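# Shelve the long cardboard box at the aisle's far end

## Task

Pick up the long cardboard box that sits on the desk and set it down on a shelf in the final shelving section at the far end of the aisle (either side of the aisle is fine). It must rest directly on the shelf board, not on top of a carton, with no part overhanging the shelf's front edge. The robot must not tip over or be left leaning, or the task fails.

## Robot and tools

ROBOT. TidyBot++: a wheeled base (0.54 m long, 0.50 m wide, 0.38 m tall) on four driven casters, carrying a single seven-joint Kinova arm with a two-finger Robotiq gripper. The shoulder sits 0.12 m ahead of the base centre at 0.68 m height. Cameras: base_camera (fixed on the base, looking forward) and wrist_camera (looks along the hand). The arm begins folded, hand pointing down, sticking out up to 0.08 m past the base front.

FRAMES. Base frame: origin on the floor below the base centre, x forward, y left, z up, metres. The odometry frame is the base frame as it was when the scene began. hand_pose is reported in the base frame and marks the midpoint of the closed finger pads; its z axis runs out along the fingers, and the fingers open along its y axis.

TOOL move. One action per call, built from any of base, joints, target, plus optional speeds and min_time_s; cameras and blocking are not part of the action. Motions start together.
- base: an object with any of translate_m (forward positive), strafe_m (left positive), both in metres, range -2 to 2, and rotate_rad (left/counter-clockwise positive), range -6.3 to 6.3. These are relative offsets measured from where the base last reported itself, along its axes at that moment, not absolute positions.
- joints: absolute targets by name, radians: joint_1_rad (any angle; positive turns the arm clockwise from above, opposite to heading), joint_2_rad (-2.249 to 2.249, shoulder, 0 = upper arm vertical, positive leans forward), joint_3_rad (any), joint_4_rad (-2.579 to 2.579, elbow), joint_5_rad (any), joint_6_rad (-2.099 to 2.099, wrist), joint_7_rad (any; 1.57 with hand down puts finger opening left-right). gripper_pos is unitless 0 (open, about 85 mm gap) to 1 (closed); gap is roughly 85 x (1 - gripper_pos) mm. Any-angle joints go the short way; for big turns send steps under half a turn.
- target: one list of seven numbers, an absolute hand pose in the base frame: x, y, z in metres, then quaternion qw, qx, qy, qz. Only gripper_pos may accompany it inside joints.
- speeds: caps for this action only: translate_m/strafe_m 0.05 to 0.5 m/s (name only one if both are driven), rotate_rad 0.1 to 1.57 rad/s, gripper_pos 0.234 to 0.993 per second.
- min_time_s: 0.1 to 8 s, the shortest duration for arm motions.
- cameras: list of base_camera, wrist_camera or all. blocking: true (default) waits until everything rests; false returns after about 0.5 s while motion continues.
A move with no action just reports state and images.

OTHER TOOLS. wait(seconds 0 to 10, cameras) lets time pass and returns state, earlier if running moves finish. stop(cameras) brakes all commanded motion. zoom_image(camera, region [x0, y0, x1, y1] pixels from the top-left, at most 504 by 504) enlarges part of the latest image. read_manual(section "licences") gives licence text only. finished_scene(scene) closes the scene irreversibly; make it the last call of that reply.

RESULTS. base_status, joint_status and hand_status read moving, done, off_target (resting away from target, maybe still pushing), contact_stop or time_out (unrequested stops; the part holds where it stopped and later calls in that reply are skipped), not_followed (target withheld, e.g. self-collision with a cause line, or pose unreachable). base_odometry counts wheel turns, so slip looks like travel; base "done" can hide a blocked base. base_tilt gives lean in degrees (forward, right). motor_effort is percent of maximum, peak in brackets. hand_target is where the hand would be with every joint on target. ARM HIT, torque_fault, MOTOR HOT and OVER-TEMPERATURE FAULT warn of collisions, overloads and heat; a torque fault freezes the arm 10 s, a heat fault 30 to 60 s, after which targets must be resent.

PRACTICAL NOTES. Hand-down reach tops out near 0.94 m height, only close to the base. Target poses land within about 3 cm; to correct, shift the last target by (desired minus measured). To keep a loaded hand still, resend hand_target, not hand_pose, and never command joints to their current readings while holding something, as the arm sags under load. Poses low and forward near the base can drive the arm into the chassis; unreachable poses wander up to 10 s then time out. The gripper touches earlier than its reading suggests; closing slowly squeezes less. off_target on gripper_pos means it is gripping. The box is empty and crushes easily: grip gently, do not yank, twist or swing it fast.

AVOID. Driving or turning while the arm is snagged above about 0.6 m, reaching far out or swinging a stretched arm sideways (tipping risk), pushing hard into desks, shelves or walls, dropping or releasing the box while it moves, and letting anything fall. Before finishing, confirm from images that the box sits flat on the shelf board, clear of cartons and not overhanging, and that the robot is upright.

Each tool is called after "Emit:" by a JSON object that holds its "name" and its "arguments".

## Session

Emit:
{"name": "move", "arguments": {"joints": {"joint_6_rad": 0.6}, "cameras": ["all"]}}

Emit:
{"name": "move", "arguments": {"base": {"rotate_rad": 1.3}, "cameras": ["all"]}}

Emit:
{"name": "move", "arguments": {"base": {"rotate_rad": 1.3}, "cameras": ["all"]}}

Emit:
{"name": "move", "arguments": {"base": {"rotate_rad": 1.3}, "cameras": ["all"]}}

Emit:
{"name": "move", "arguments": {"base": {"rotate_rad": 1.3}, "cameras": ["all"]}}

Scene clock: 2.10 s.
move: done
base_odometry: x=+0.000 y=+0.000 heading=+0.000
base_tilt: forward=-0.4 right=-0.1
base_status: not commanded
joint_positions: joint_1_rad=-0.018 joint_2_rad=-0.397 joint_3_rad=+3.148 joint_4_rad=-2.511 joint_5_rad=+0.020 joint_6_rad=+0.549 joint_7_rad=+1.620 gripper_pos=+0.002
joint_status: all done
motor_effort: joint_1_rad=+1(1) joint_2_rad=-5(5) joint_3_rad=+0(0) joint_4_rad=+17(17) joint_5_rad=+0(1) joint_6_rad=+9(10) joint_7_rad=+0(1)
hand_pose: x=+0.5366 y=+0.0092 z=+0.9089 quat_wxyz=(+0.015, +0.705, +0.031, +0.709)
hand_target: x=+0.5359 y=+0.0094 z=+0.9243 quat_wxyz=(+0.015, +0.687, +0.030, +0.726)
hand_status: not commanded
pictures: base_camera, wrist_camera
Images, in order (width x height): base_camera 644x364, wrist_camera 644x476.

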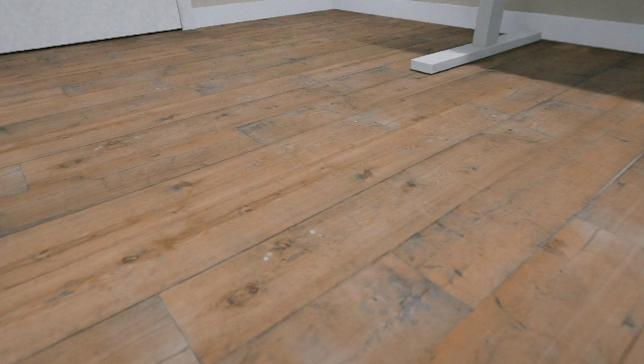

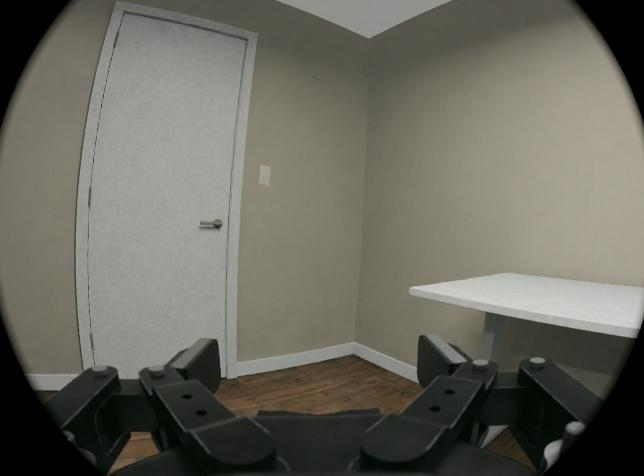

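Scene clock: 4.20 s.
move: done
base_odometry: x=+0.000 y=+0.000 heading=+1.299
base_tilt: forward=-0.4 right=-0.1
base_status: done
joint_positions: joint_1_rad=-0.018 joint_2_rad=-0.397 joint_3_rad=+3.148 joint_4_rad=-2.511 joint_5_rad=+0.020 joint_6_rad=+0.549 joint_7_rad=+1.620 gripper_pos=+0.002
joint_status: not commanded
motor_effort: joint_1_rad=+1(2) joint_2_rad=-5(6) joint_3_rad=+0(1) joint_4_rad=+17(17) joint_5_rad=+0(1) joint_6_rad=+9(10) joint_7_rad=+1(1)
hand_pose: x=+0.5366 y=+0.0094 z=+0.9089 quat_wxyz=(+0.015, +0.705, +0.031, +0.709)
hand_target: x=+0.5359 y=+0.0094 z=+0.9243 quat_wxyz=(+0.015, +0.687, +0.030, +0.726)
hand_status: not commanded
pictures: base_camera, wrist_camera
Images, in order (width x height): base_camera 644x364, wrist_camera 644x476.

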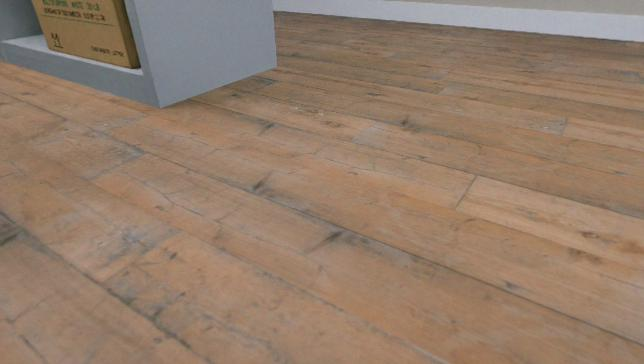

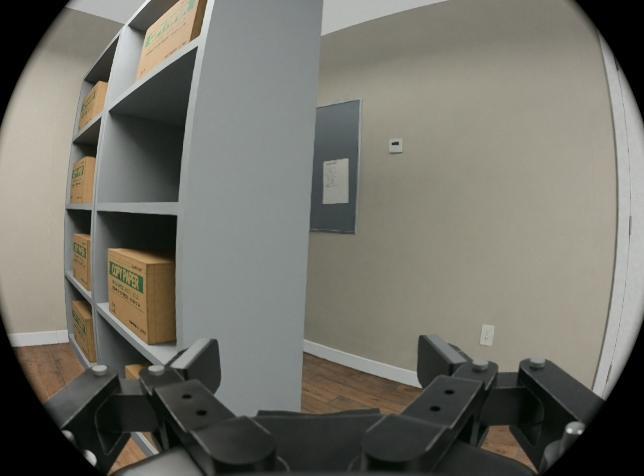

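Scene clock: 6.30 s.
move: done
base_odometry: x=+0.000 y=+0.000 heading=+2.599
base_tilt: forward=-0.4 right=-0.1
base_status: done
joint_positions: joint_1_rad=-0.018 joint_2_rad=-0.397 joint_3_rad=+3.148 joint_4_rad=-2.511 joint_5_rad=+0.020 joint_6_rad=+0.549 joint_7_rad=+1.620 gripper_pos=+0.002
joint_status: not commanded
motor_effort: joint_1_rad=+1(2) joint_2_rad=-4(6) joint_3_rad=+0(1) joint_4_rad=+16(17) joint_5_rad=+0(1) joint_6_rad=+9(10) joint_7_rad=+0(1)
hand_pose: x=+0.5365 y=+0.0095 z=+0.9089 quat_wxyz=(+0.015, +0.705, +0.031, +0.709)
hand_target: x=+0.5359 y=+0.0094 z=+0.9243 quat_wxyz=(+0.015, +0.687, +0.030, +0.726)
hand_status: not commanded
pictures: base_camera, wrist_camera
Images, in order (width x height): base_camera 644x364, wrist_camera 644x476.

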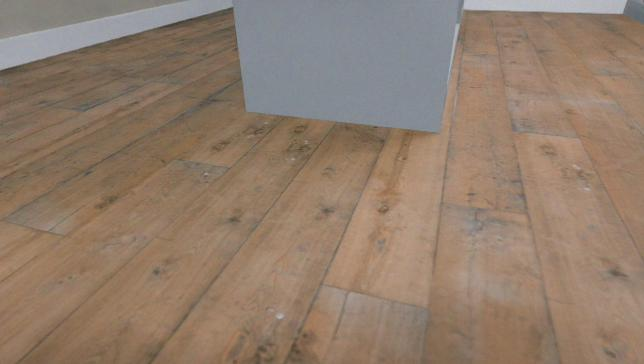

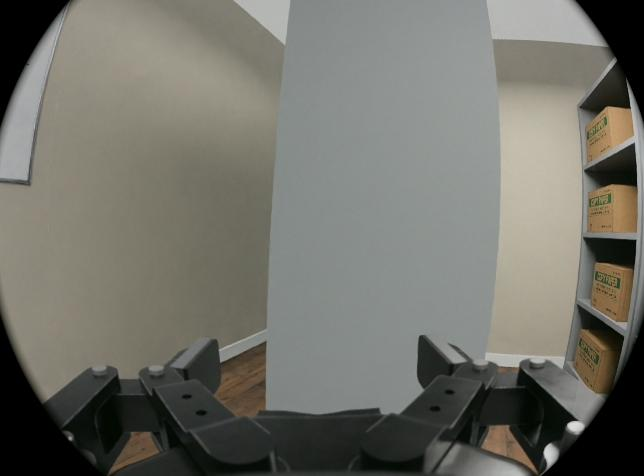

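Scene clock: 8.40 s.
move: done
base_odometry: x=+0.000 y=+0.000 heading=-2.385
base_tilt: forward=-0.4 right=-0.1
base_status: done
joint_positions: joint_1_rad=-0.018 joint_2_rad=-0.397 joint_3_rad=+3.147 joint_4_rad=-2.511 joint_5_rad=+0.020 joint_6_rad=+0.549 joint_7_rad=+1.620 gripper_pos=+0.002
joint_status: not commanded
motor_effort: joint_1_rad=+0(2) joint_2_rad=-5(6) joint_3_rad=+0(2) joint_4_rad=+17(17) joint_5_rad=+0(1) joint_6_rad=+9(10) joint_7_rad=+1(1)
hand_pose: x=+0.5365 y=+0.0096 z=+0.9089 quat_wxyz=(+0.015, +0.705, +0.031, +0.709)
hand_target: x=+0.5359 y=+0.0094 z=+0.9243 quat_wxyz=(+0.015, +0.687, +0.030, +0.726)
hand_status: not commanded
pictures: base_camera, wrist_camera
Images, in order (width x height): base_camera 644x364, wrist_camera 644x476.

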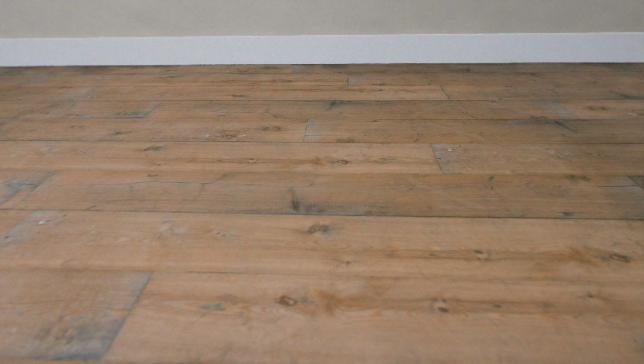

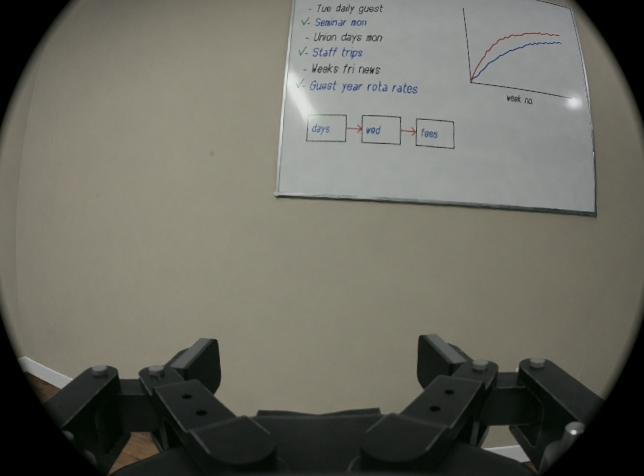

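Scene clock: 10.50 s.
move: done
base_odometry: x=+0.000 y=+0.000 heading=-1.086
base_tilt: forward=-0.3 right=-0.1
base_status: done
joint_positions: joint_1_rad=-0.018 joint_2_rad=-0.397 joint_3_rad=+3.147 joint_4_rad=-2.511 joint_5_rad=+0.020 joint_6_rad=+0.549 joint_7_rad=+1.620 gripper_pos=+0.002
joint_status: not commanded
motor_effort: joint_1_rad=+1(2) joint_2_rad=-5(6) joint_3_rad=+0(1) joint_4_rad=+16(17) joint_5_rad=+0(1) joint_6_rad=+9(10) joint_7_rad=+1(1)
hand_pose: x=+0.5365 y=+0.0096 z=+0.9089 quat_wxyz=(+0.015, +0.705, +0.031, +0.709)
hand_target: x=+0.5359 y=+0.0094 z=+0.9243 quat_wxyz=(+0.015, +0.687, +0.030, +0.726)
hand_status: not commanded
pictures: base_camera, wrist_camera
Images, in order (width x height): base_camera 644x364, wrist_camera 644x476.

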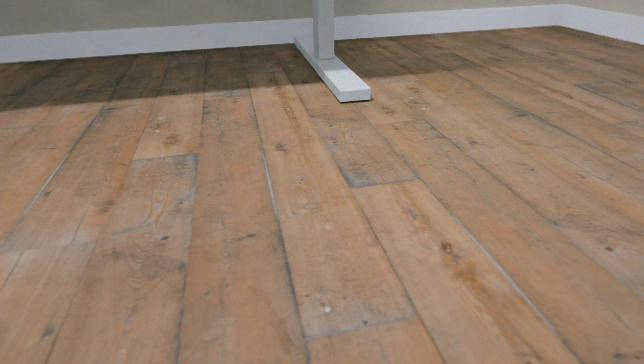

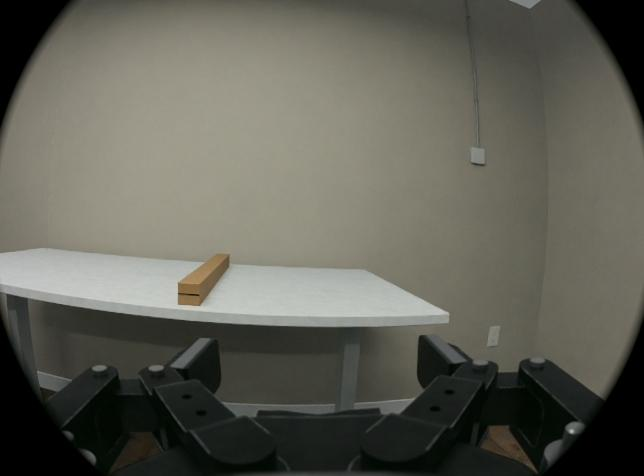

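Emit:
{"name": "move", "arguments": {"base": {"translate_m": 0.737, "strafe_m": 0.332, "rotate_rad": 0.136}, "joints": {"joint_1_rad": 0.0, "joint_2_rad": 0.422, "joint_3_rad": 3.14, "joint_4_rad": -0.693, "joint_5_rad": 0.0, "joint_6_rad": -2.026, "joint_7_rad": 1.57}, "min_time_s": 2, "cameras": ["all"]}}

Scene clock: 33.10 s.
move: done
base_odometry: x=+0.637 y=-0.498 heading=-0.950
base_tilt: forward=-0.4 right=-0.1
base_status: done
joint_positions: joint_1_rad=-0.018 joint_2_rad=+0.396 joint_3_rad=+3.147 joint_4_rad=-0.721 joint_5_rad=+0.020 joint_6_rad=-1.975 joint_7_rad=+1.612 gripper_pos=+0.002
joint_status: all done
motor_effort: joint_1_rad=+0(2) joint_2_rad=-27(28) joint_3_rad=-1(2) joint_4_rad=+13(19) joint_5_rad=+0(1) joint_6_rad=+0(11) joint_7_rad=+1(2)
hand_pose: x=+0.5794 y=+0.0019 z=+0.8970 quat_wxyz=(+0.011, +0.999, +0.023, +0.025)
hand_target: x=+0.5738 y=+0.0019 z=+0.8927 quat_wxyz=(+0.000, +1.000, +0.000, +0.000)
hand_status: not commanded
pictures: base_camera, wrist_camera
Images, in order (width x height): base_camera 644x364, wrist_camera 644x476.

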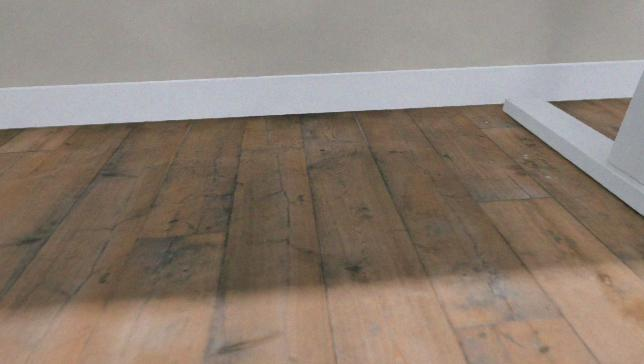

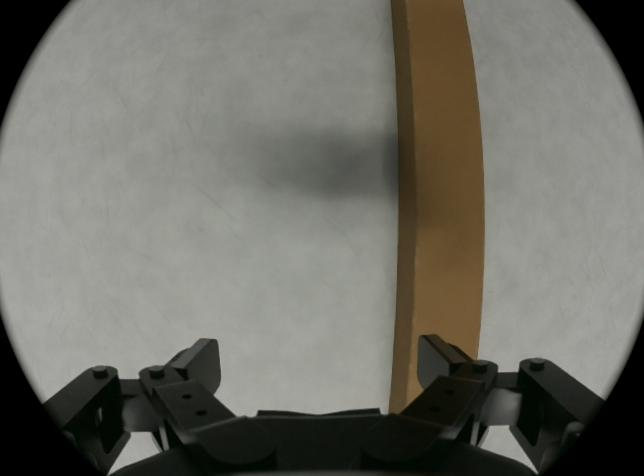

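Emit:
{"name": "move", "arguments": {"base": {"strafe_m": -0.08}, "joints": {"joint_2_rad": 0.2, "joint_4_rad": -1.0, "joint_6_rad": -1.2}, "min_time_s": 1.5, "cameras": ["wrist_camera"]}}

Scene clock: 43.57 s.
move: done
base_odometry: x=+0.572 y=-0.544 heading=-0.950
base_tilt: forward=-0.4 right=-0.1
base_status: done
joint_positions: joint_1_rad=+0.002 joint_2_rad=+0.250 joint_3_rad=+3.146 joint_4_rad=-0.973 joint_5_rad=+0.017 joint_6_rad=-1.254 joint_7_rad=+1.611 gripper_pos=+0.002
joint_status: all done
motor_effort: joint_1_rad=+0(4) joint_2_rad=-26(29) joint_3_rad=-1(2) joint_4_rad=+16(17) joint_5_rad=+0(1) joint_6_rad=+6(6) joint_7_rad=+1(1)
hand_pose: x=+0.7107 y=-0.0073 z=+0.9518 quat_wxyz=(+0.017, +0.945, +0.016, +0.326)
hand_target: x=+0.7058 y=+0.0022 z=+0.9785 quat_wxyz=(-0.001, +0.932, +0.000, +0.362)
hand_status: not commanded
Images, in order (width x height): wrist_camera 644x476.

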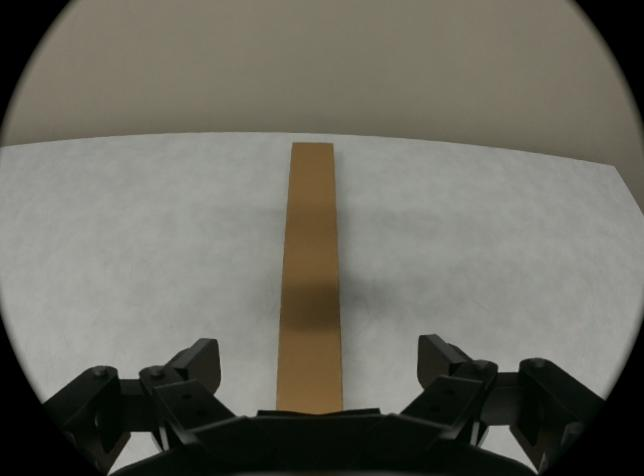

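Emit:
{"name": "move", "arguments": {"base": {"strafe_m": 0.005}, "joints": {"joint_2_rad": 0.611, "joint_4_rad": -0.705, "joint_6_rad": -1.862}, "min_time_s": 2.5, "cameras": ["wrist_camera"]}}

Scene clock: 53.27 s.
move: done
base_odometry: x=+0.577 y=-0.541 heading=-0.950
base_tilt: forward=-0.3 right=-0.1
base_status: done
joint_positions: joint_1_rad=+0.001 joint_2_rad=+0.591 joint_3_rad=+3.145 joint_4_rad=-0.733 joint_5_rad=+0.016 joint_6_rad=-1.814 joint_7_rad=+1.611 gripper_pos=+0.002
joint_status: all done
motor_effort: joint_1_rad=+0(5) joint_2_rad=-33(35) joint_3_rad=-1(3) joint_4_rad=+14(17) joint_5_rad=+0(1) joint_6_rad=+0(7) joint_7_rad=+1(1)
hand_pose: x=+0.6596 y=-0.0054 z=+0.7966 quat_wxyz=(+0.009, +1.000, +0.016, +0.002)
hand_target: x=+0.6533 y=+0.0019 z=+0.7946 quat_wxyz=(+0.000, +1.000, +0.000, -0.018)
hand_status: not commanded
Images, in order (width x height): wrist_camera 644x476.

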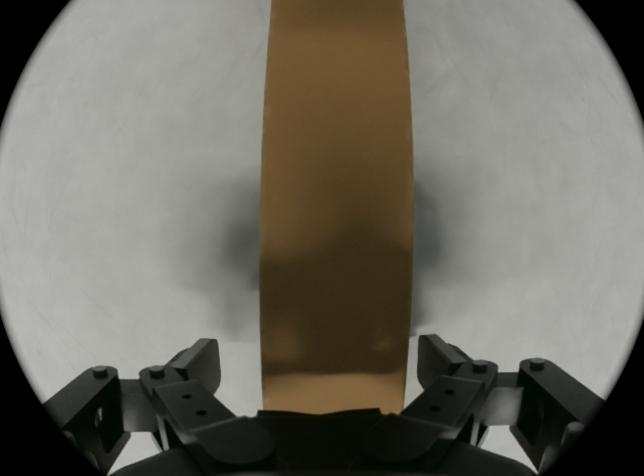

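Emit:
{"name": "move", "arguments": {"base": {"strafe_m": -0.006}, "joints": {"gripper_pos": 0.25}, "speeds": {"gripper_pos": 0.234}}}

Emit:
{"name": "move", "arguments": {"joints": {"gripper_pos": 0.43}, "speeds": {"gripper_pos": 0.234}}}

Emit:
{"name": "move", "arguments": {"joints": {"gripper_pos": 0.447}, "speeds": {"gripper_pos": 0.234}, "cameras": ["wrist_camera"]}}

Emit:
{"name": "move", "arguments": {"joints": {"joint_2_rad": 0.51, "joint_4_rad": -0.54, "joint_6_rad": -2.03}, "min_time_s": 2.5, "cameras": ["wrist_camera"]}}

Scene clock: 60.97 s.
move: done
base_odometry: x=+0.572 y=-0.545 heading=-0.950
base_tilt: forward=-0.4 right=-0.1
base_status: done
joint_positions: joint_1_rad=+0.002 joint_2_rad=+0.591 joint_3_rad=+3.145 joint_4_rad=-0.733 joint_5_rad=+0.016 joint_6_rad=-1.814 joint_7_rad=+1.611 gripper_pos=+0.252
joint_status: all done
motor_effort: joint_1_rad=+0(5) joint_2_rad=-32(34) joint_3_rad=-1(3) joint_4_rad=+14(15) joint_5_rad=+0(2) joint_6_rad=+0(1) joint_7_rad=+1(1)
hand_pose: x=+0.6596 y=-0.0056 z=+0.7966 quat_wxyz=(+0.009, +1.000, +0.016, +0.002)
hand_target: x=+0.6533 y=+0.0019 z=+0.7946 quat_wxyz=(+0.000, +1.000, +0.000, -0.018)
hand_status: not commanded
pictures: none

Scene clock: 62.33 s.
move: done
base_odometry: x=+0.572 y=-0.545 heading=-0.950
base_tilt: forward=-0.3 right=-0.1
base_status: not commanded
joint_positions: joint_1_rad=+0.002 joint_2_rad=+0.591 joint_3_rad=+3.145 joint_4_rad=-0.733 joint_5_rad=+0.016 joint_6_rad=-1.814 joint_7_rad=+1.611 gripper_pos=+0.431
joint_status: all done
motor_effort: joint_1_rad=+0(1) joint_2_rad=-33(34) joint_3_rad=-1(1) joint_4_rad=+14(14) joint_5_rad=+0(1) joint_6_rad=+0(1) joint_7_rad=+0(1)
hand_pose: x=+0.6596 y=-0.0056 z=+0.7967 quat_wxyz=(+0.009, +1.000, +0.016, +0.002)
hand_target: x=+0.6533 y=+0.0019 z=+0.7946 quat_wxyz=(+0.000, +1.000, +0.000, -0.018)
hand_status: not commanded
pictures: none

Scene clock: 62.97 s.
move: done
base_odometry: x=+0.572 y=-0.545 heading=-0.950
base_tilt: forward=-0.3 right=-0.1
base_status: not commanded
joint_positions: joint_1_rad=+0.002 joint_2_rad=+0.591 joint_3_rad=+3.145 joint_4_rad=-0.733 joint_5_rad=+0.016 joint_6_rad=-1.814 joint_7_rad=+1.611 gripper_pos=+0.445
joint_status: all done
motor_effort: joint_1_rad=+1(1) joint_2_rad=-33(34) joint_3_rad=-1(1) joint_4_rad=+14(15) joint_5_rad=+0(0) joint_6_rad=+0(1) joint_7_rad=+0(1)
hand_pose: x=+0.6596 y=-0.0056 z=+0.7967 quat_wxyz=(+0.009, +1.000, +0.016, +0.002)
hand_target: x=+0.6533 y=+0.0019 z=+0.7946 quat_wxyz=(+0.000, +1.000, +0.000, -0.018)
hand_status: not commanded
Images, in order (width x height): wrist_camera 644x476.

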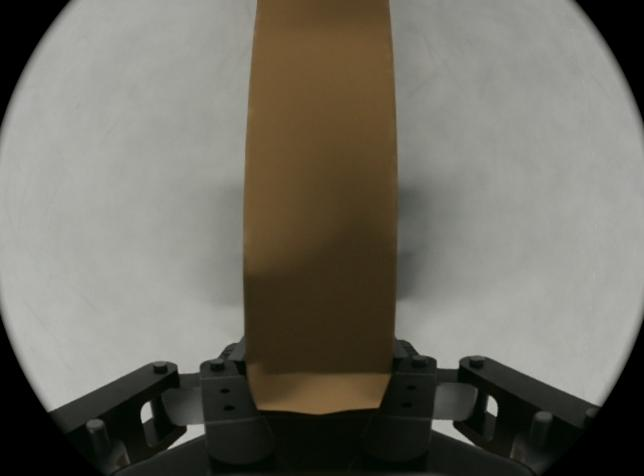

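Scene clock: 65.83 s.
move: done
base_odometry: x=+0.572 y=-0.545 heading=-0.950
base_tilt: forward=-0.4 right=-0.1
base_status: not commanded
joint_positions: joint_1_rad=+0.002 joint_2_rad=+0.575 joint_3_rad=+3.145 joint_4_rad=-0.570 joint_5_rad=+0.016 joint_6_rad=-1.980 joint_7_rad=+1.611 gripper_pos=+0.445
joint_status: all done
motor_effort: joint_1_rad=+0(1) joint_2_rad=-32(35) joint_3_rad=-1(1) joint_4_rad=+13(15) joint_5_rad=+0(1) joint_6_rad=+0(1) joint_7_rad=+0(1)
hand_pose: x=+0.6391 y=-0.0052 z=+0.8538 quat_wxyz=(+0.008, +1.000, +0.015, +0.008)
hand_target: x=+0.6162 y=+0.0019 z=+0.8947 quat_wxyz=(+0.000, +1.000, +0.000, +0.031)
hand_status: not commanded
Images, in order (width x height): wrist_camera 644x476.

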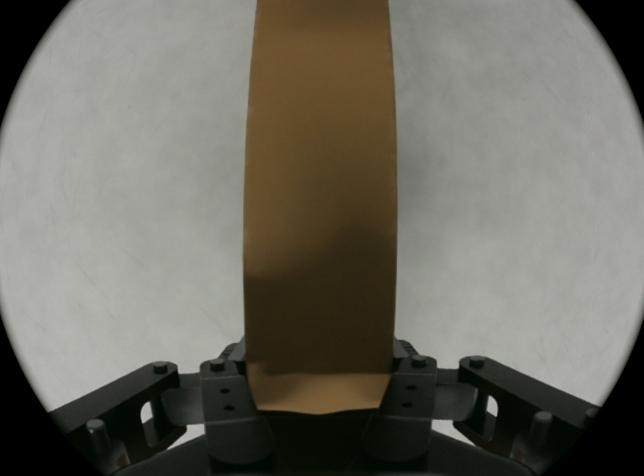

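Emit:
{"name": "move", "arguments": {"base": {"translate_m": -0.8}, "speeds": {"translate_m": 0.45}}}

Emit:
{"name": "move", "arguments": {"base": {"rotate_rad": -2.969}, "speeds": {"rotate_rad": 0.9}, "joints": {"joint_1_rad": -1.57, "joint_7_rad": 0.0}, "min_time_s": 3.5, "cameras": ["all"]}}

Scene clock: 75.20 s.
move: done
base_odometry: x=+0.106 y=+0.106 heading=-0.950
base_tilt: forward=-0.3 right=-0.1
base_status: done
joint_positions: joint_1_rad=+0.002 joint_2_rad=+0.559 joint_3_rad=+3.145 joint_4_rad=-0.567 joint_5_rad=+0.016 joint_6_rad=-1.988 joint_7_rad=+1.611 gripper_pos=+0.445
joint_status: not commanded
motor_effort: joint_1_rad=+1(2) joint_2_rad=-32(36) joint_3_rad=-1(2) joint_4_rad=+13(14) joint_5_rad=+0(1) joint_6_rad=+0(3) joint_7_rad=+1(1)
hand_pose: x=+0.6344 y=-0.0051 z=+0.8627 quat_wxyz=(+0.008, +1.000, +0.014, +0.014)
hand_target: x=+0.6162 y=+0.0019 z=+0.8947 quat_wxyz=(+0.000, +1.000, +0.000, +0.031)
hand_status: not commanded
pictures: none

Scene clock: 79.60 s.
move: done
base_odometry: x=+0.106 y=+0.106 heading=+2.365
base_tilt: forward=-0.3 right=-0.1
base_status: done
joint_positions: joint_1_rad=-1.556 joint_2_rad=+0.559 joint_3_rad=+3.145 joint_4_rad=-0.567 joint_5_rad=+0.016 joint_6_rad=-1.988 joint_7_rad=+0.042 gripper_pos=+0.445
joint_status: all done
motor_effort: joint_1_rad=+1(3) joint_2_rad=-31(34) joint_3_rad=-1(2) joint_4_rad=+14(14) joint_5_rad=+0(1) joint_6_rad=+0(1) joint_7_rad=+0(2)
hand_pose: x=+0.1308 y=+0.5153 z=+0.8627 quat_wxyz=(-0.014, +1.000, +0.009, +0.009)
hand_target: x=+0.1175 y=+0.4972 z=+0.8947 quat_wxyz=(-0.031, +1.000, +0.000, +0.000)
hand_status: not commanded
pictures: base_camera, wrist_camera
Images, in order (width x height): base_camera 644x364, wrist_camera 644x476.

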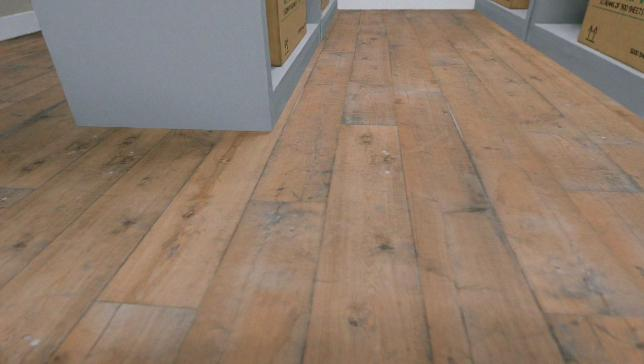

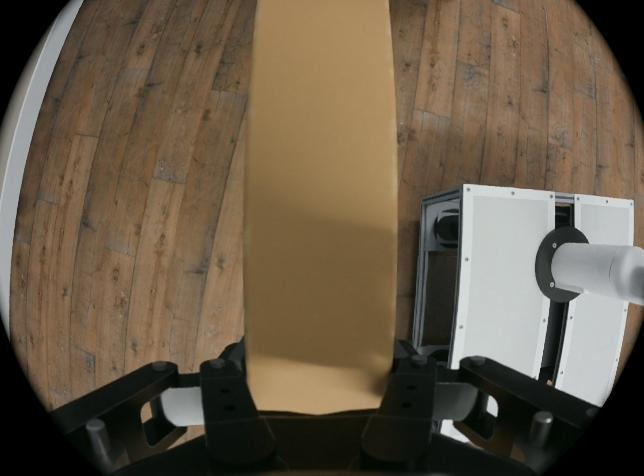

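Emit:
{"name": "move", "arguments": {"base": {"rotate_rad": -0.06, "strafe_m": -0.24}, "joints": {"joint_2_rad": -0.272, "joint_4_rad": -2.361, "joint_6_rad": -1.053}, "min_time_s": 3, "cameras": ["base_camera"]}}

Emit:
{"name": "zoom_image", "arguments": {"camera": "base_camera", "region": [100, 0, 560, 180]}}

Scene clock: 88.70 s.
move: done
base_odometry: x=+0.274 y=+0.277 heading=+2.305
base_tilt: forward=-0.4 right=-0.1
base_status: done
joint_positions: joint_1_rad=-1.562 joint_2_rad=-0.243 joint_3_rad=+3.145 joint_4_rad=-2.337 joint_5_rad=+0.016 joint_6_rad=-1.103 joint_7_rad=+0.041 gripper_pos=+0.445
joint_status: all done
motor_effort: joint_1_rad=+1(3) joint_2_rad=-5(37) joint_3_rad=+0(2) joint_4_rad=+12(15) joint_5_rad=+1(1) joint_6_rad=+0(2) joint_7_rad=+0(1)
hand_pose: x=+0.1239 y=+0.1538 z=+0.6224 quat_wxyz=(+0.028, +0.999, +0.019, +0.006)
hand_target: x=+0.1176 y=+0.1599 z=+0.6201 quat_wxyz=(+0.000, +1.000, +0.000, +0.000)
hand_status: not commanded
Images, in order (width x height): base_camera 644x364.

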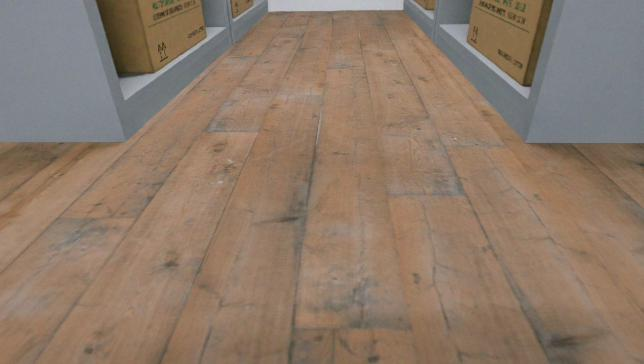

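Scaled by 1.096.

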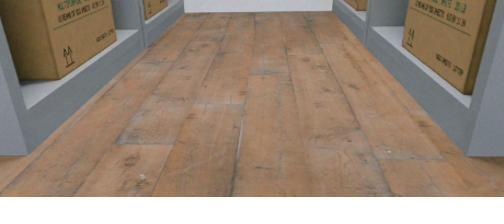

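Emit:
{"name": "move", "arguments": {"base": {"translate_m": 1.2, "strafe_m": 0.0, "rotate_rad": -0.02}, "speeds": {"translate_m": 0.4}, "cameras": ["base_camera"]}}

Scene clock: 96.23 s.
move: done
base_odometry: x=-0.530 y=+1.168 heading=+2.284
base_tilt: forward=-0.4 right=-0.1
base_status: done
joint_positions: joint_1_rad=-1.562 joint_2_rad=-0.245 joint_3_rad=+3.144 joint_4_rad=-2.337 joint_5_rad=+0.016 joint_6_rad=-1.101 joint_7_rad=+0.041 gripper_pos=+0.445
joint_status: not commanded
motor_effort: joint_1_rad=+1(2) joint_2_rad=-4(6) joint_3_rad=+0(1) joint_4_rad=+12(13) joint_5_rad=+1(1) joint_6_rad=+0(1) joint_7_rad=+1(1)
hand_pose: x=+0.1239 y=+0.1543 z=+0.6226 quat_wxyz=(+0.026, +0.999, +0.019, +0.006)
hand_target: x=+0.1176 y=+0.1599 z=+0.6201 quat_wxyz=(+0.000, +1.000, +0.000, +0.000)
hand_status: not commanded
Images, in order (width x height): base_camera 644x364.

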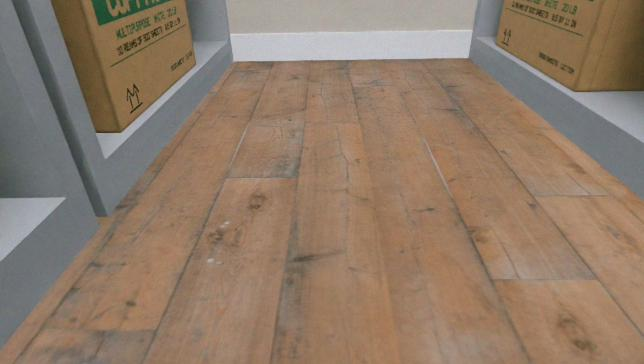

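Emit:
{"name": "move", "arguments": {"base": {"translate_m": 0.9, "strafe_m": -0.15, "rotate_rad": -0.015}, "speeds": {"translate_m": 0.4}, "cameras": ["all"]}}

Scene clock: 105.73 s.
move: done
base_odometry: x=-1.005 y=+1.947 heading=+2.269
base_tilt: forward=-0.4 right=-0.1
base_status: done
joint_positions: joint_1_rad=-1.562 joint_2_rad=-0.246 joint_3_rad=+3.144 joint_4_rad=-2.338 joint_5_rad=+0.016 joint_6_rad=-1.100 joint_7_rad=+0.041 gripper_pos=+0.445
joint_status: not commanded
motor_effort: joint_1_rad=+1(1) joint_2_rad=-5(6) joint_3_rad=+0(1) joint_4_rad=+12(13) joint_5_rad=+0(1) joint_6_rad=+0(1) joint_7_rad=+0(1)
hand_pose: x=+0.1238 y=+0.1546 z=+0.6226 quat_wxyz=(+0.025, +0.999, +0.019, +0.006)
hand_target: x=+0.1176 y=+0.1599 z=+0.6201 quat_wxyz=(+0.000, +1.000, +0.000, +0.000)
hand_status: not commanded
pictures: base_camera, wrist_camera
Images, in order (width x height): base_camera 644x364, wrist_camera 644x476.

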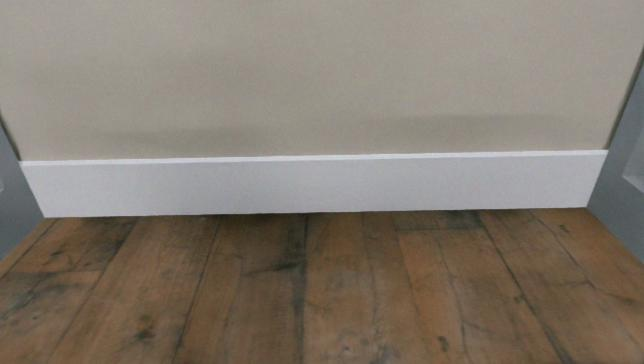

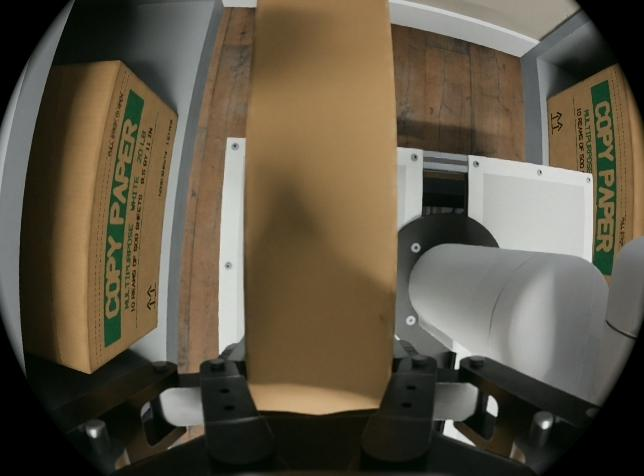

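Emit:
{"name": "move", "arguments": {"base": {"translate_m": 0.094, "strafe_m": -0.1}, "joints": {"joint_2_rad": -0.45, "joint_4_rad": -2.341, "joint_6_rad": -0.05}, "min_time_s": 3, "cameras": ["all"]}}

Scene clock: 119.53 s.
move: done
base_odometry: x=-0.989 y=+2.084 heading=+2.269
base_tilt: forward=-0.4 right=-0.1
base_status: done
joint_positions: joint_1_rad=-1.562 joint_2_rad=-0.420 joint_3_rad=+3.144 joint_4_rad=-2.339 joint_5_rad=+0.016 joint_6_rad=-0.109 joint_7_rad=+0.041 gripper_pos=+0.445
joint_status: all done
motor_effort: joint_1_rad=+0(1) joint_2_rad=-5(7) joint_3_rad=+0(1) joint_4_rad=+18(18) joint_5_rad=+0(1) joint_6_rad=+9(10) joint_7_rad=+0(1)
hand_pose: x=+0.1227 y=+0.4033 z=+0.8214 quat_wxyz=(-0.528, +0.849, +0.019, +0.018)
hand_target: x=+0.1173 y=+0.4056 z=+0.8491 quat_wxyz=(-0.565, +0.825, +0.000, +0.000)
hand_status: not commanded
pictures: base_camera, wrist_camera
Images, in order (width x height): base_camera 644x364, wrist_camera 644x476.

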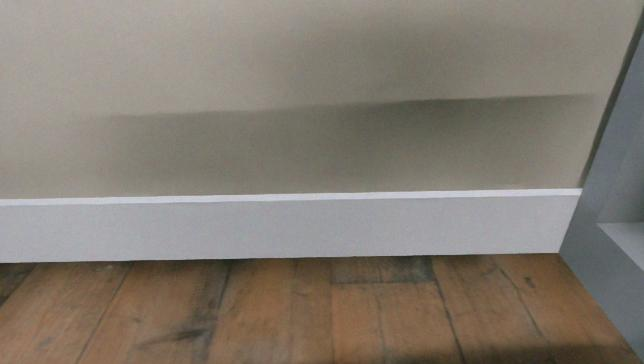

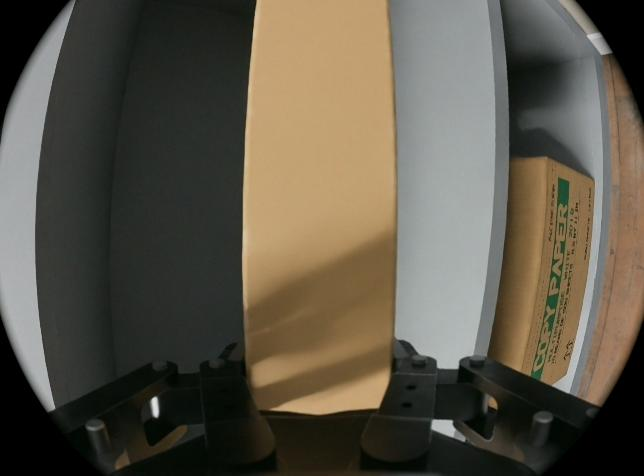

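Emit:
{"name": "move", "arguments": {"joints": {"joint_2_rad": 0.468, "joint_4_rad": -1.69, "joint_6_rad": -0.52}, "min_time_s": 4, "cameras": ["wrist_camera"]}}

Scene clock: 137.03 s.
move: done
base_odometry: x=-0.989 y=+2.084 heading=+2.269
base_tilt: forward=-0.4 right=-0.1
base_status: not commanded
joint_positions: joint_1_rad=-1.562 joint_2_rad=+0.454 joint_3_rad=+3.144 joint_4_rad=-1.720 joint_5_rad=+0.016 joint_6_rad=-0.463 joint_7_rad=+0.041 gripper_pos=+0.445
joint_status: all done
motor_effort: joint_1_rad=+1(2) joint_2_rad=-29(32) joint_3_rad=-1(1) joint_4_rad=+14(19) joint_5_rad=+0(1) joint_6_rad=+4(11) joint_7_rad=+1(2)
hand_pose: x=+0.1264 y=+0.5939 z=+0.6092 quat_wxyz=(-0.249, +0.968, +0.021, +0.012)
hand_target: x=+0.1172 y=+0.5907 z=+0.6047 quat_wxyz=(-0.230, +0.973, +0.000, +0.000)
hand_status: not commanded
Images, in order (width x height): wrist_camera 644x476.

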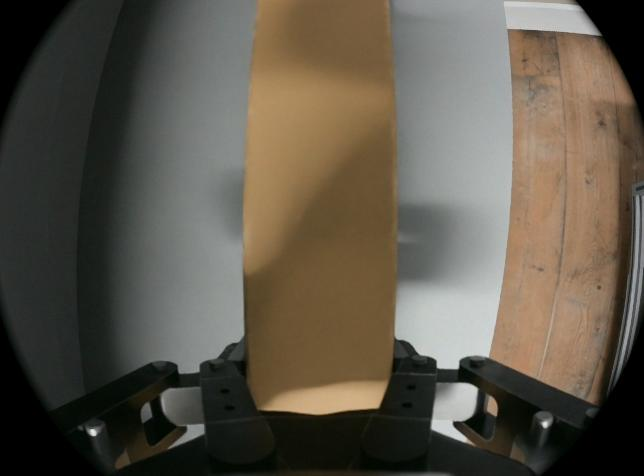

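Emit:
{"name": "move", "arguments": {"joints": {"joint_2_rad": 0.503}, "min_time_s": 1}}

Emit:
{"name": "move", "arguments": {"joints": {"joint_2_rad": 0.515}, "min_time_s": 0.8}}

Emit:
{"name": "move", "arguments": {"joints": {"joint_2_rad": 0.525}, "min_time_s": 0.8, "cameras": ["wrist_camera"]}}

Scene clock: 141.87 s.
move: done
base_odometry: x=-0.989 y=+2.084 heading=+2.269
base_tilt: forward=-0.4 right=-0.1
base_status: not commanded
joint_positions: joint_1_rad=-1.562 joint_2_rad=+0.481 joint_3_rad=+3.144 joint_4_rad=-1.720 joint_5_rad=+0.016 joint_6_rad=-0.465 joint_7_rad=+0.041 gripper_pos=+0.445
joint_status: all done
motor_effort: joint_1_rad=+0(1) joint_2_rad=-30(31) joint_3_rad=-1(1) joint_4_rad=+14(15) joint_5_rad=+0(1) joint_6_rad=+4(5) joint_7_rad=+0(1)
hand_pose: x=+0.1264 y=+0.5911 z=+0.5926 quat_wxyz=(-0.235, +0.972, +0.021, +0.012)
hand_target: x=+0.1172 y=+0.5876 z=+0.5841 quat_wxyz=(-0.213, +0.977, +0.000, +0.000)
hand_status: not commanded
pictures: none

Scene clock: 142.93 s.
move: done
base_odometry: x=-0.989 y=+2.084 heading=+2.269
base_tilt: forward=-0.4 right=-0.1
base_status: not commanded
joint_positions: joint_1_rad=-1.562 joint_2_rad=+0.492 joint_3_rad=+3.144 joint_4_rad=-1.720 joint_5_rad=+0.016 joint_6_rad=-0.466 joint_7_rad=+0.041 gripper_pos=+0.445
joint_status: all done
motor_effort: joint_1_rad=+0(1) joint_2_rad=-30(32) joint_3_rad=-1(1) joint_4_rad=+13(14) joint_5_rad=+1(1) joint_6_rad=+4(5) joint_7_rad=+1(1)
hand_pose: x=+0.1264 y=+0.5900 z=+0.5863 quat_wxyz=(-0.230, +0.973, +0.021, +0.012)
hand_target: x=+0.1172 y=+0.5864 z=+0.5771 quat_wxyz=(-0.207, +0.978, +0.000, +0.000)
hand_status: not commanded
pictures: none

Scene clock: 144.03 s.
move: done
base_odometry: x=-0.989 y=+2.084 heading=+2.269
base_tilt: forward=-0.4 right=-0.1
base_status: not commanded
joint_positions: joint_1_rad=-1.562 joint_2_rad=+0.502 joint_3_rad=+3.144 joint_4_rad=-1.720 joint_5_rad=+0.016 joint_6_rad=-0.466 joint_7_rad=+0.041 gripper_pos=+0.445
joint_status: all done
motor_effort: joint_1_rad=+1(1) joint_2_rad=-31(31) joint_3_rad=-1(1) joint_4_rad=+14(14) joint_5_rad=+0(1) joint_6_rad=+4(5) joint_7_rad=+0(1)
hand_pose: x=+0.1264 y=+0.5891 z=+0.5805 quat_wxyz=(-0.225, +0.974, +0.021, +0.012)
hand_target: x=+0.1172 y=+0.5853 z=+0.5712 quat_wxyz=(-0.202, +0.979, +0.000, +0.000)
hand_status: not commanded
Images, in order (width x height): wrist_camera 644x476.

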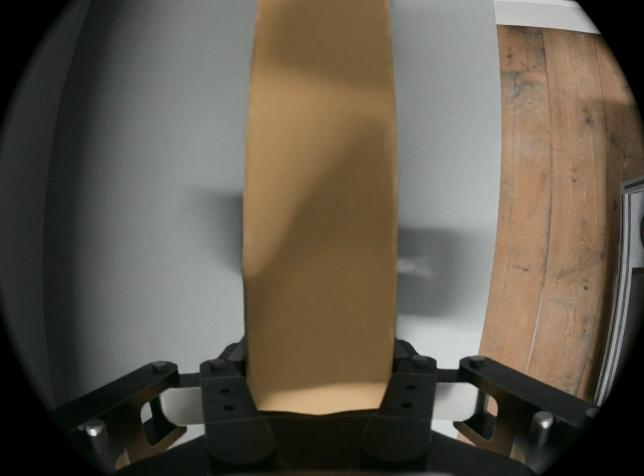

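Emit:
{"name": "move", "arguments": {"joints": {"joint_2_rad": 0.534}, "min_time_s": 0.8}}

Emit:
{"name": "move", "arguments": {"joints": {"joint_2_rad": 0.542}, "min_time_s": 0.8}}

Scene clock: 146.27 s.
move: done
base_odometry: x=-0.989 y=+2.084 heading=+2.269
base_tilt: forward=-0.3 right=-0.1
base_status: not commanded
joint_positions: joint_1_rad=-1.562 joint_2_rad=+0.509 joint_3_rad=+3.144 joint_4_rad=-1.720 joint_5_rad=+0.016 joint_6_rad=-0.466 joint_7_rad=+0.040 gripper_pos=+0.445
joint_status: all done
motor_effort: joint_1_rad=+1(1) joint_2_rad=-30(31) joint_3_rad=-1(1) joint_4_rad=+13(14) joint_5_rad=+1(1) joint_6_rad=+3(4) joint_7_rad=+1(1)
hand_pose: x=+0.1264 y=+0.5883 z=+0.5760 quat_wxyz=(-0.221, +0.975, +0.021, +0.011)
hand_target: x=+0.1172 y=+0.5843 z=+0.5659 quat_wxyz=(-0.197, +0.980, +0.000, +0.000)
hand_status: not commanded
pictures: none

Scene clock: 147.33 s.
move: done
base_odometry: x=-0.989 y=+2.084 heading=+2.269
base_tilt: forward=-0.4 right=-0.1
base_status: not commanded
joint_positions: joint_1_rad=-1.562 joint_2_rad=+0.514 joint_3_rad=+3.144 joint_4_rad=-1.719 joint_5_rad=+0.016 joint_6_rad=-0.466 joint_7_rad=+0.040 gripper_pos=+0.445
joint_status: all done
motor_effort: joint_1_rad=+0(1) joint_2_rad=-29(31) joint_3_rad=-1(1) joint_4_rad=+13(14) joint_5_rad=+0(1) joint_6_rad=+4(5) joint_7_rad=+1(1)
hand_pose: x=+0.1264 y=+0.5881 z=+0.5735 quat_wxyz=(-0.219, +0.975, +0.021, +0.011)
hand_target: x=+0.1172 y=+0.5834 z=+0.5613 quat_wxyz=(-0.194, +0.981, +0.000, +0.000)
hand_status: not commanded
pictures: none

Emit:
{"name": "move", "arguments": {"joints": {"gripper_pos": 0.36}, "speeds": {"gripper_pos": 0.234}}}

Emit:
{"name": "move", "arguments": {"joints": {"gripper_pos": 0.0}, "speeds": {"gripper_pos": 0.234}, "cameras": ["wrist_camera"]}}

Emit:
{"name": "move", "arguments": {"joints": {"joint_2_rad": 0.31, "joint_4_rad": -1.71, "joint_6_rad": -0.68}, "min_time_s": 2.2, "cameras": ["wrist_camera"]}}

Scene clock: 152.93 s.
move: done
base_odometry: x=-0.989 y=+2.084 heading=+2.269
base_tilt: forward=-0.4 right=-0.1
base_status: not commanded
joint_positions: joint_1_rad=-1.562 joint_2_rad=+0.515 joint_3_rad=+3.144 joint_4_rad=-1.719 joint_5_rad=+0.016 joint_6_rad=-0.466 joint_7_rad=+0.040 gripper_pos=+0.361
joint_status: all done
motor_effort: joint_1_rad=+1(1) joint_2_rad=-30(31) joint_3_rad=-1(1) joint_4_rad=+13(14) joint_5_rad=+0(1) joint_6_rad=+4(4) joint_7_rad=+1(1)
hand_pose: x=+0.1264 y=+0.5883 z=+0.5734 quat_wxyz=(-0.219, +0.975, +0.021, +0.011)
hand_target: x=+0.1172 y=+0.5834 z=+0.5613 quat_wxyz=(-0.194, +0.981, +0.000, +0.000)
hand_status: not commanded
pictures: none

Scene clock: 155.07 s.
move: done
base_odometry: x=-0.989 y=+2.084 heading=+2.269
base_tilt: forward=-0.4 right=-0.1
base_status: not commanded
joint_positions: joint_1_rad=-1.562 joint_2_rad=+0.515 joint_3_rad=+3.144 joint_4_rad=-1.718 joint_5_rad=+0.016 joint_6_rad=-0.466 joint_7_rad=+0.040 gripper_pos=+0.002
joint_status: all done
motor_effort: joint_1_rad=+0(1) joint_2_rad=-30(31) joint_3_rad=-1(1) joint_4_rad=+13(14) joint_5_rad=+0(1) joint_6_rad=+3(4) joint_7_rad=+1(1)
hand_pose: x=+0.1264 y=+0.5885 z=+0.5736 quat_wxyz=(-0.219, +0.975, +0.021, +0.011)
hand_target: x=+0.1172 y=+0.5834 z=+0.5613 quat_wxyz=(-0.194, +0.981, +0.000, +0.000)
hand_status: not commanded
Images, in order (width x height): wrist_camera 644x476.

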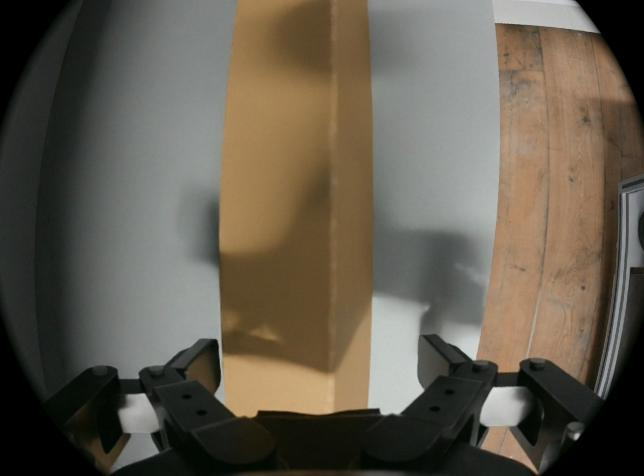

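Scene clock: 157.60 s.
move: done
base_odometry: x=-0.989 y=+2.084 heading=+2.269
base_tilt: forward=-0.4 right=-0.1
base_status: not commanded
joint_positions: joint_1_rad=-1.562 joint_2_rad=+0.363 joint_3_rad=+3.144 joint_4_rad=-1.717 joint_5_rad=+0.016 joint_6_rad=-0.625 joint_7_rad=+0.040 gripper_pos=+0.002
joint_status: all done
motor_effort: joint_1_rad=+1(1) joint_2_rad=-27(31) joint_3_rad=-1(1) joint_4_rad=+14(15) joint_5_rad=+0(1) joint_6_rad=+3(5) joint_7_rad=+1(1)
hand_pose: x=+0.1267 y=+0.5553 z=+0.6396 quat_wxyz=(-0.216, +0.976, +0.020, +0.012)
hand_target: x=+0.1172 y=+0.5445 z=+0.6646 quat_wxyz=(-0.219, +0.976, +0.000, +0.000)
hand_status: not commanded
Images, in order (width x height): wrist_camera 644x476.

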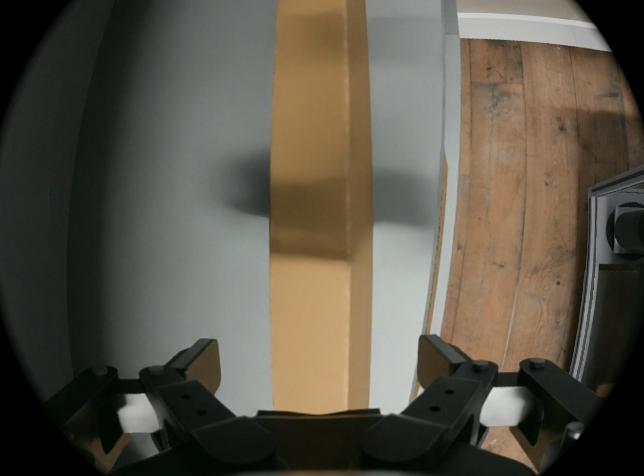

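Emit:
{"name": "finished_scene", "arguments": {"scene": 2}}

The scene is finished: the task was done.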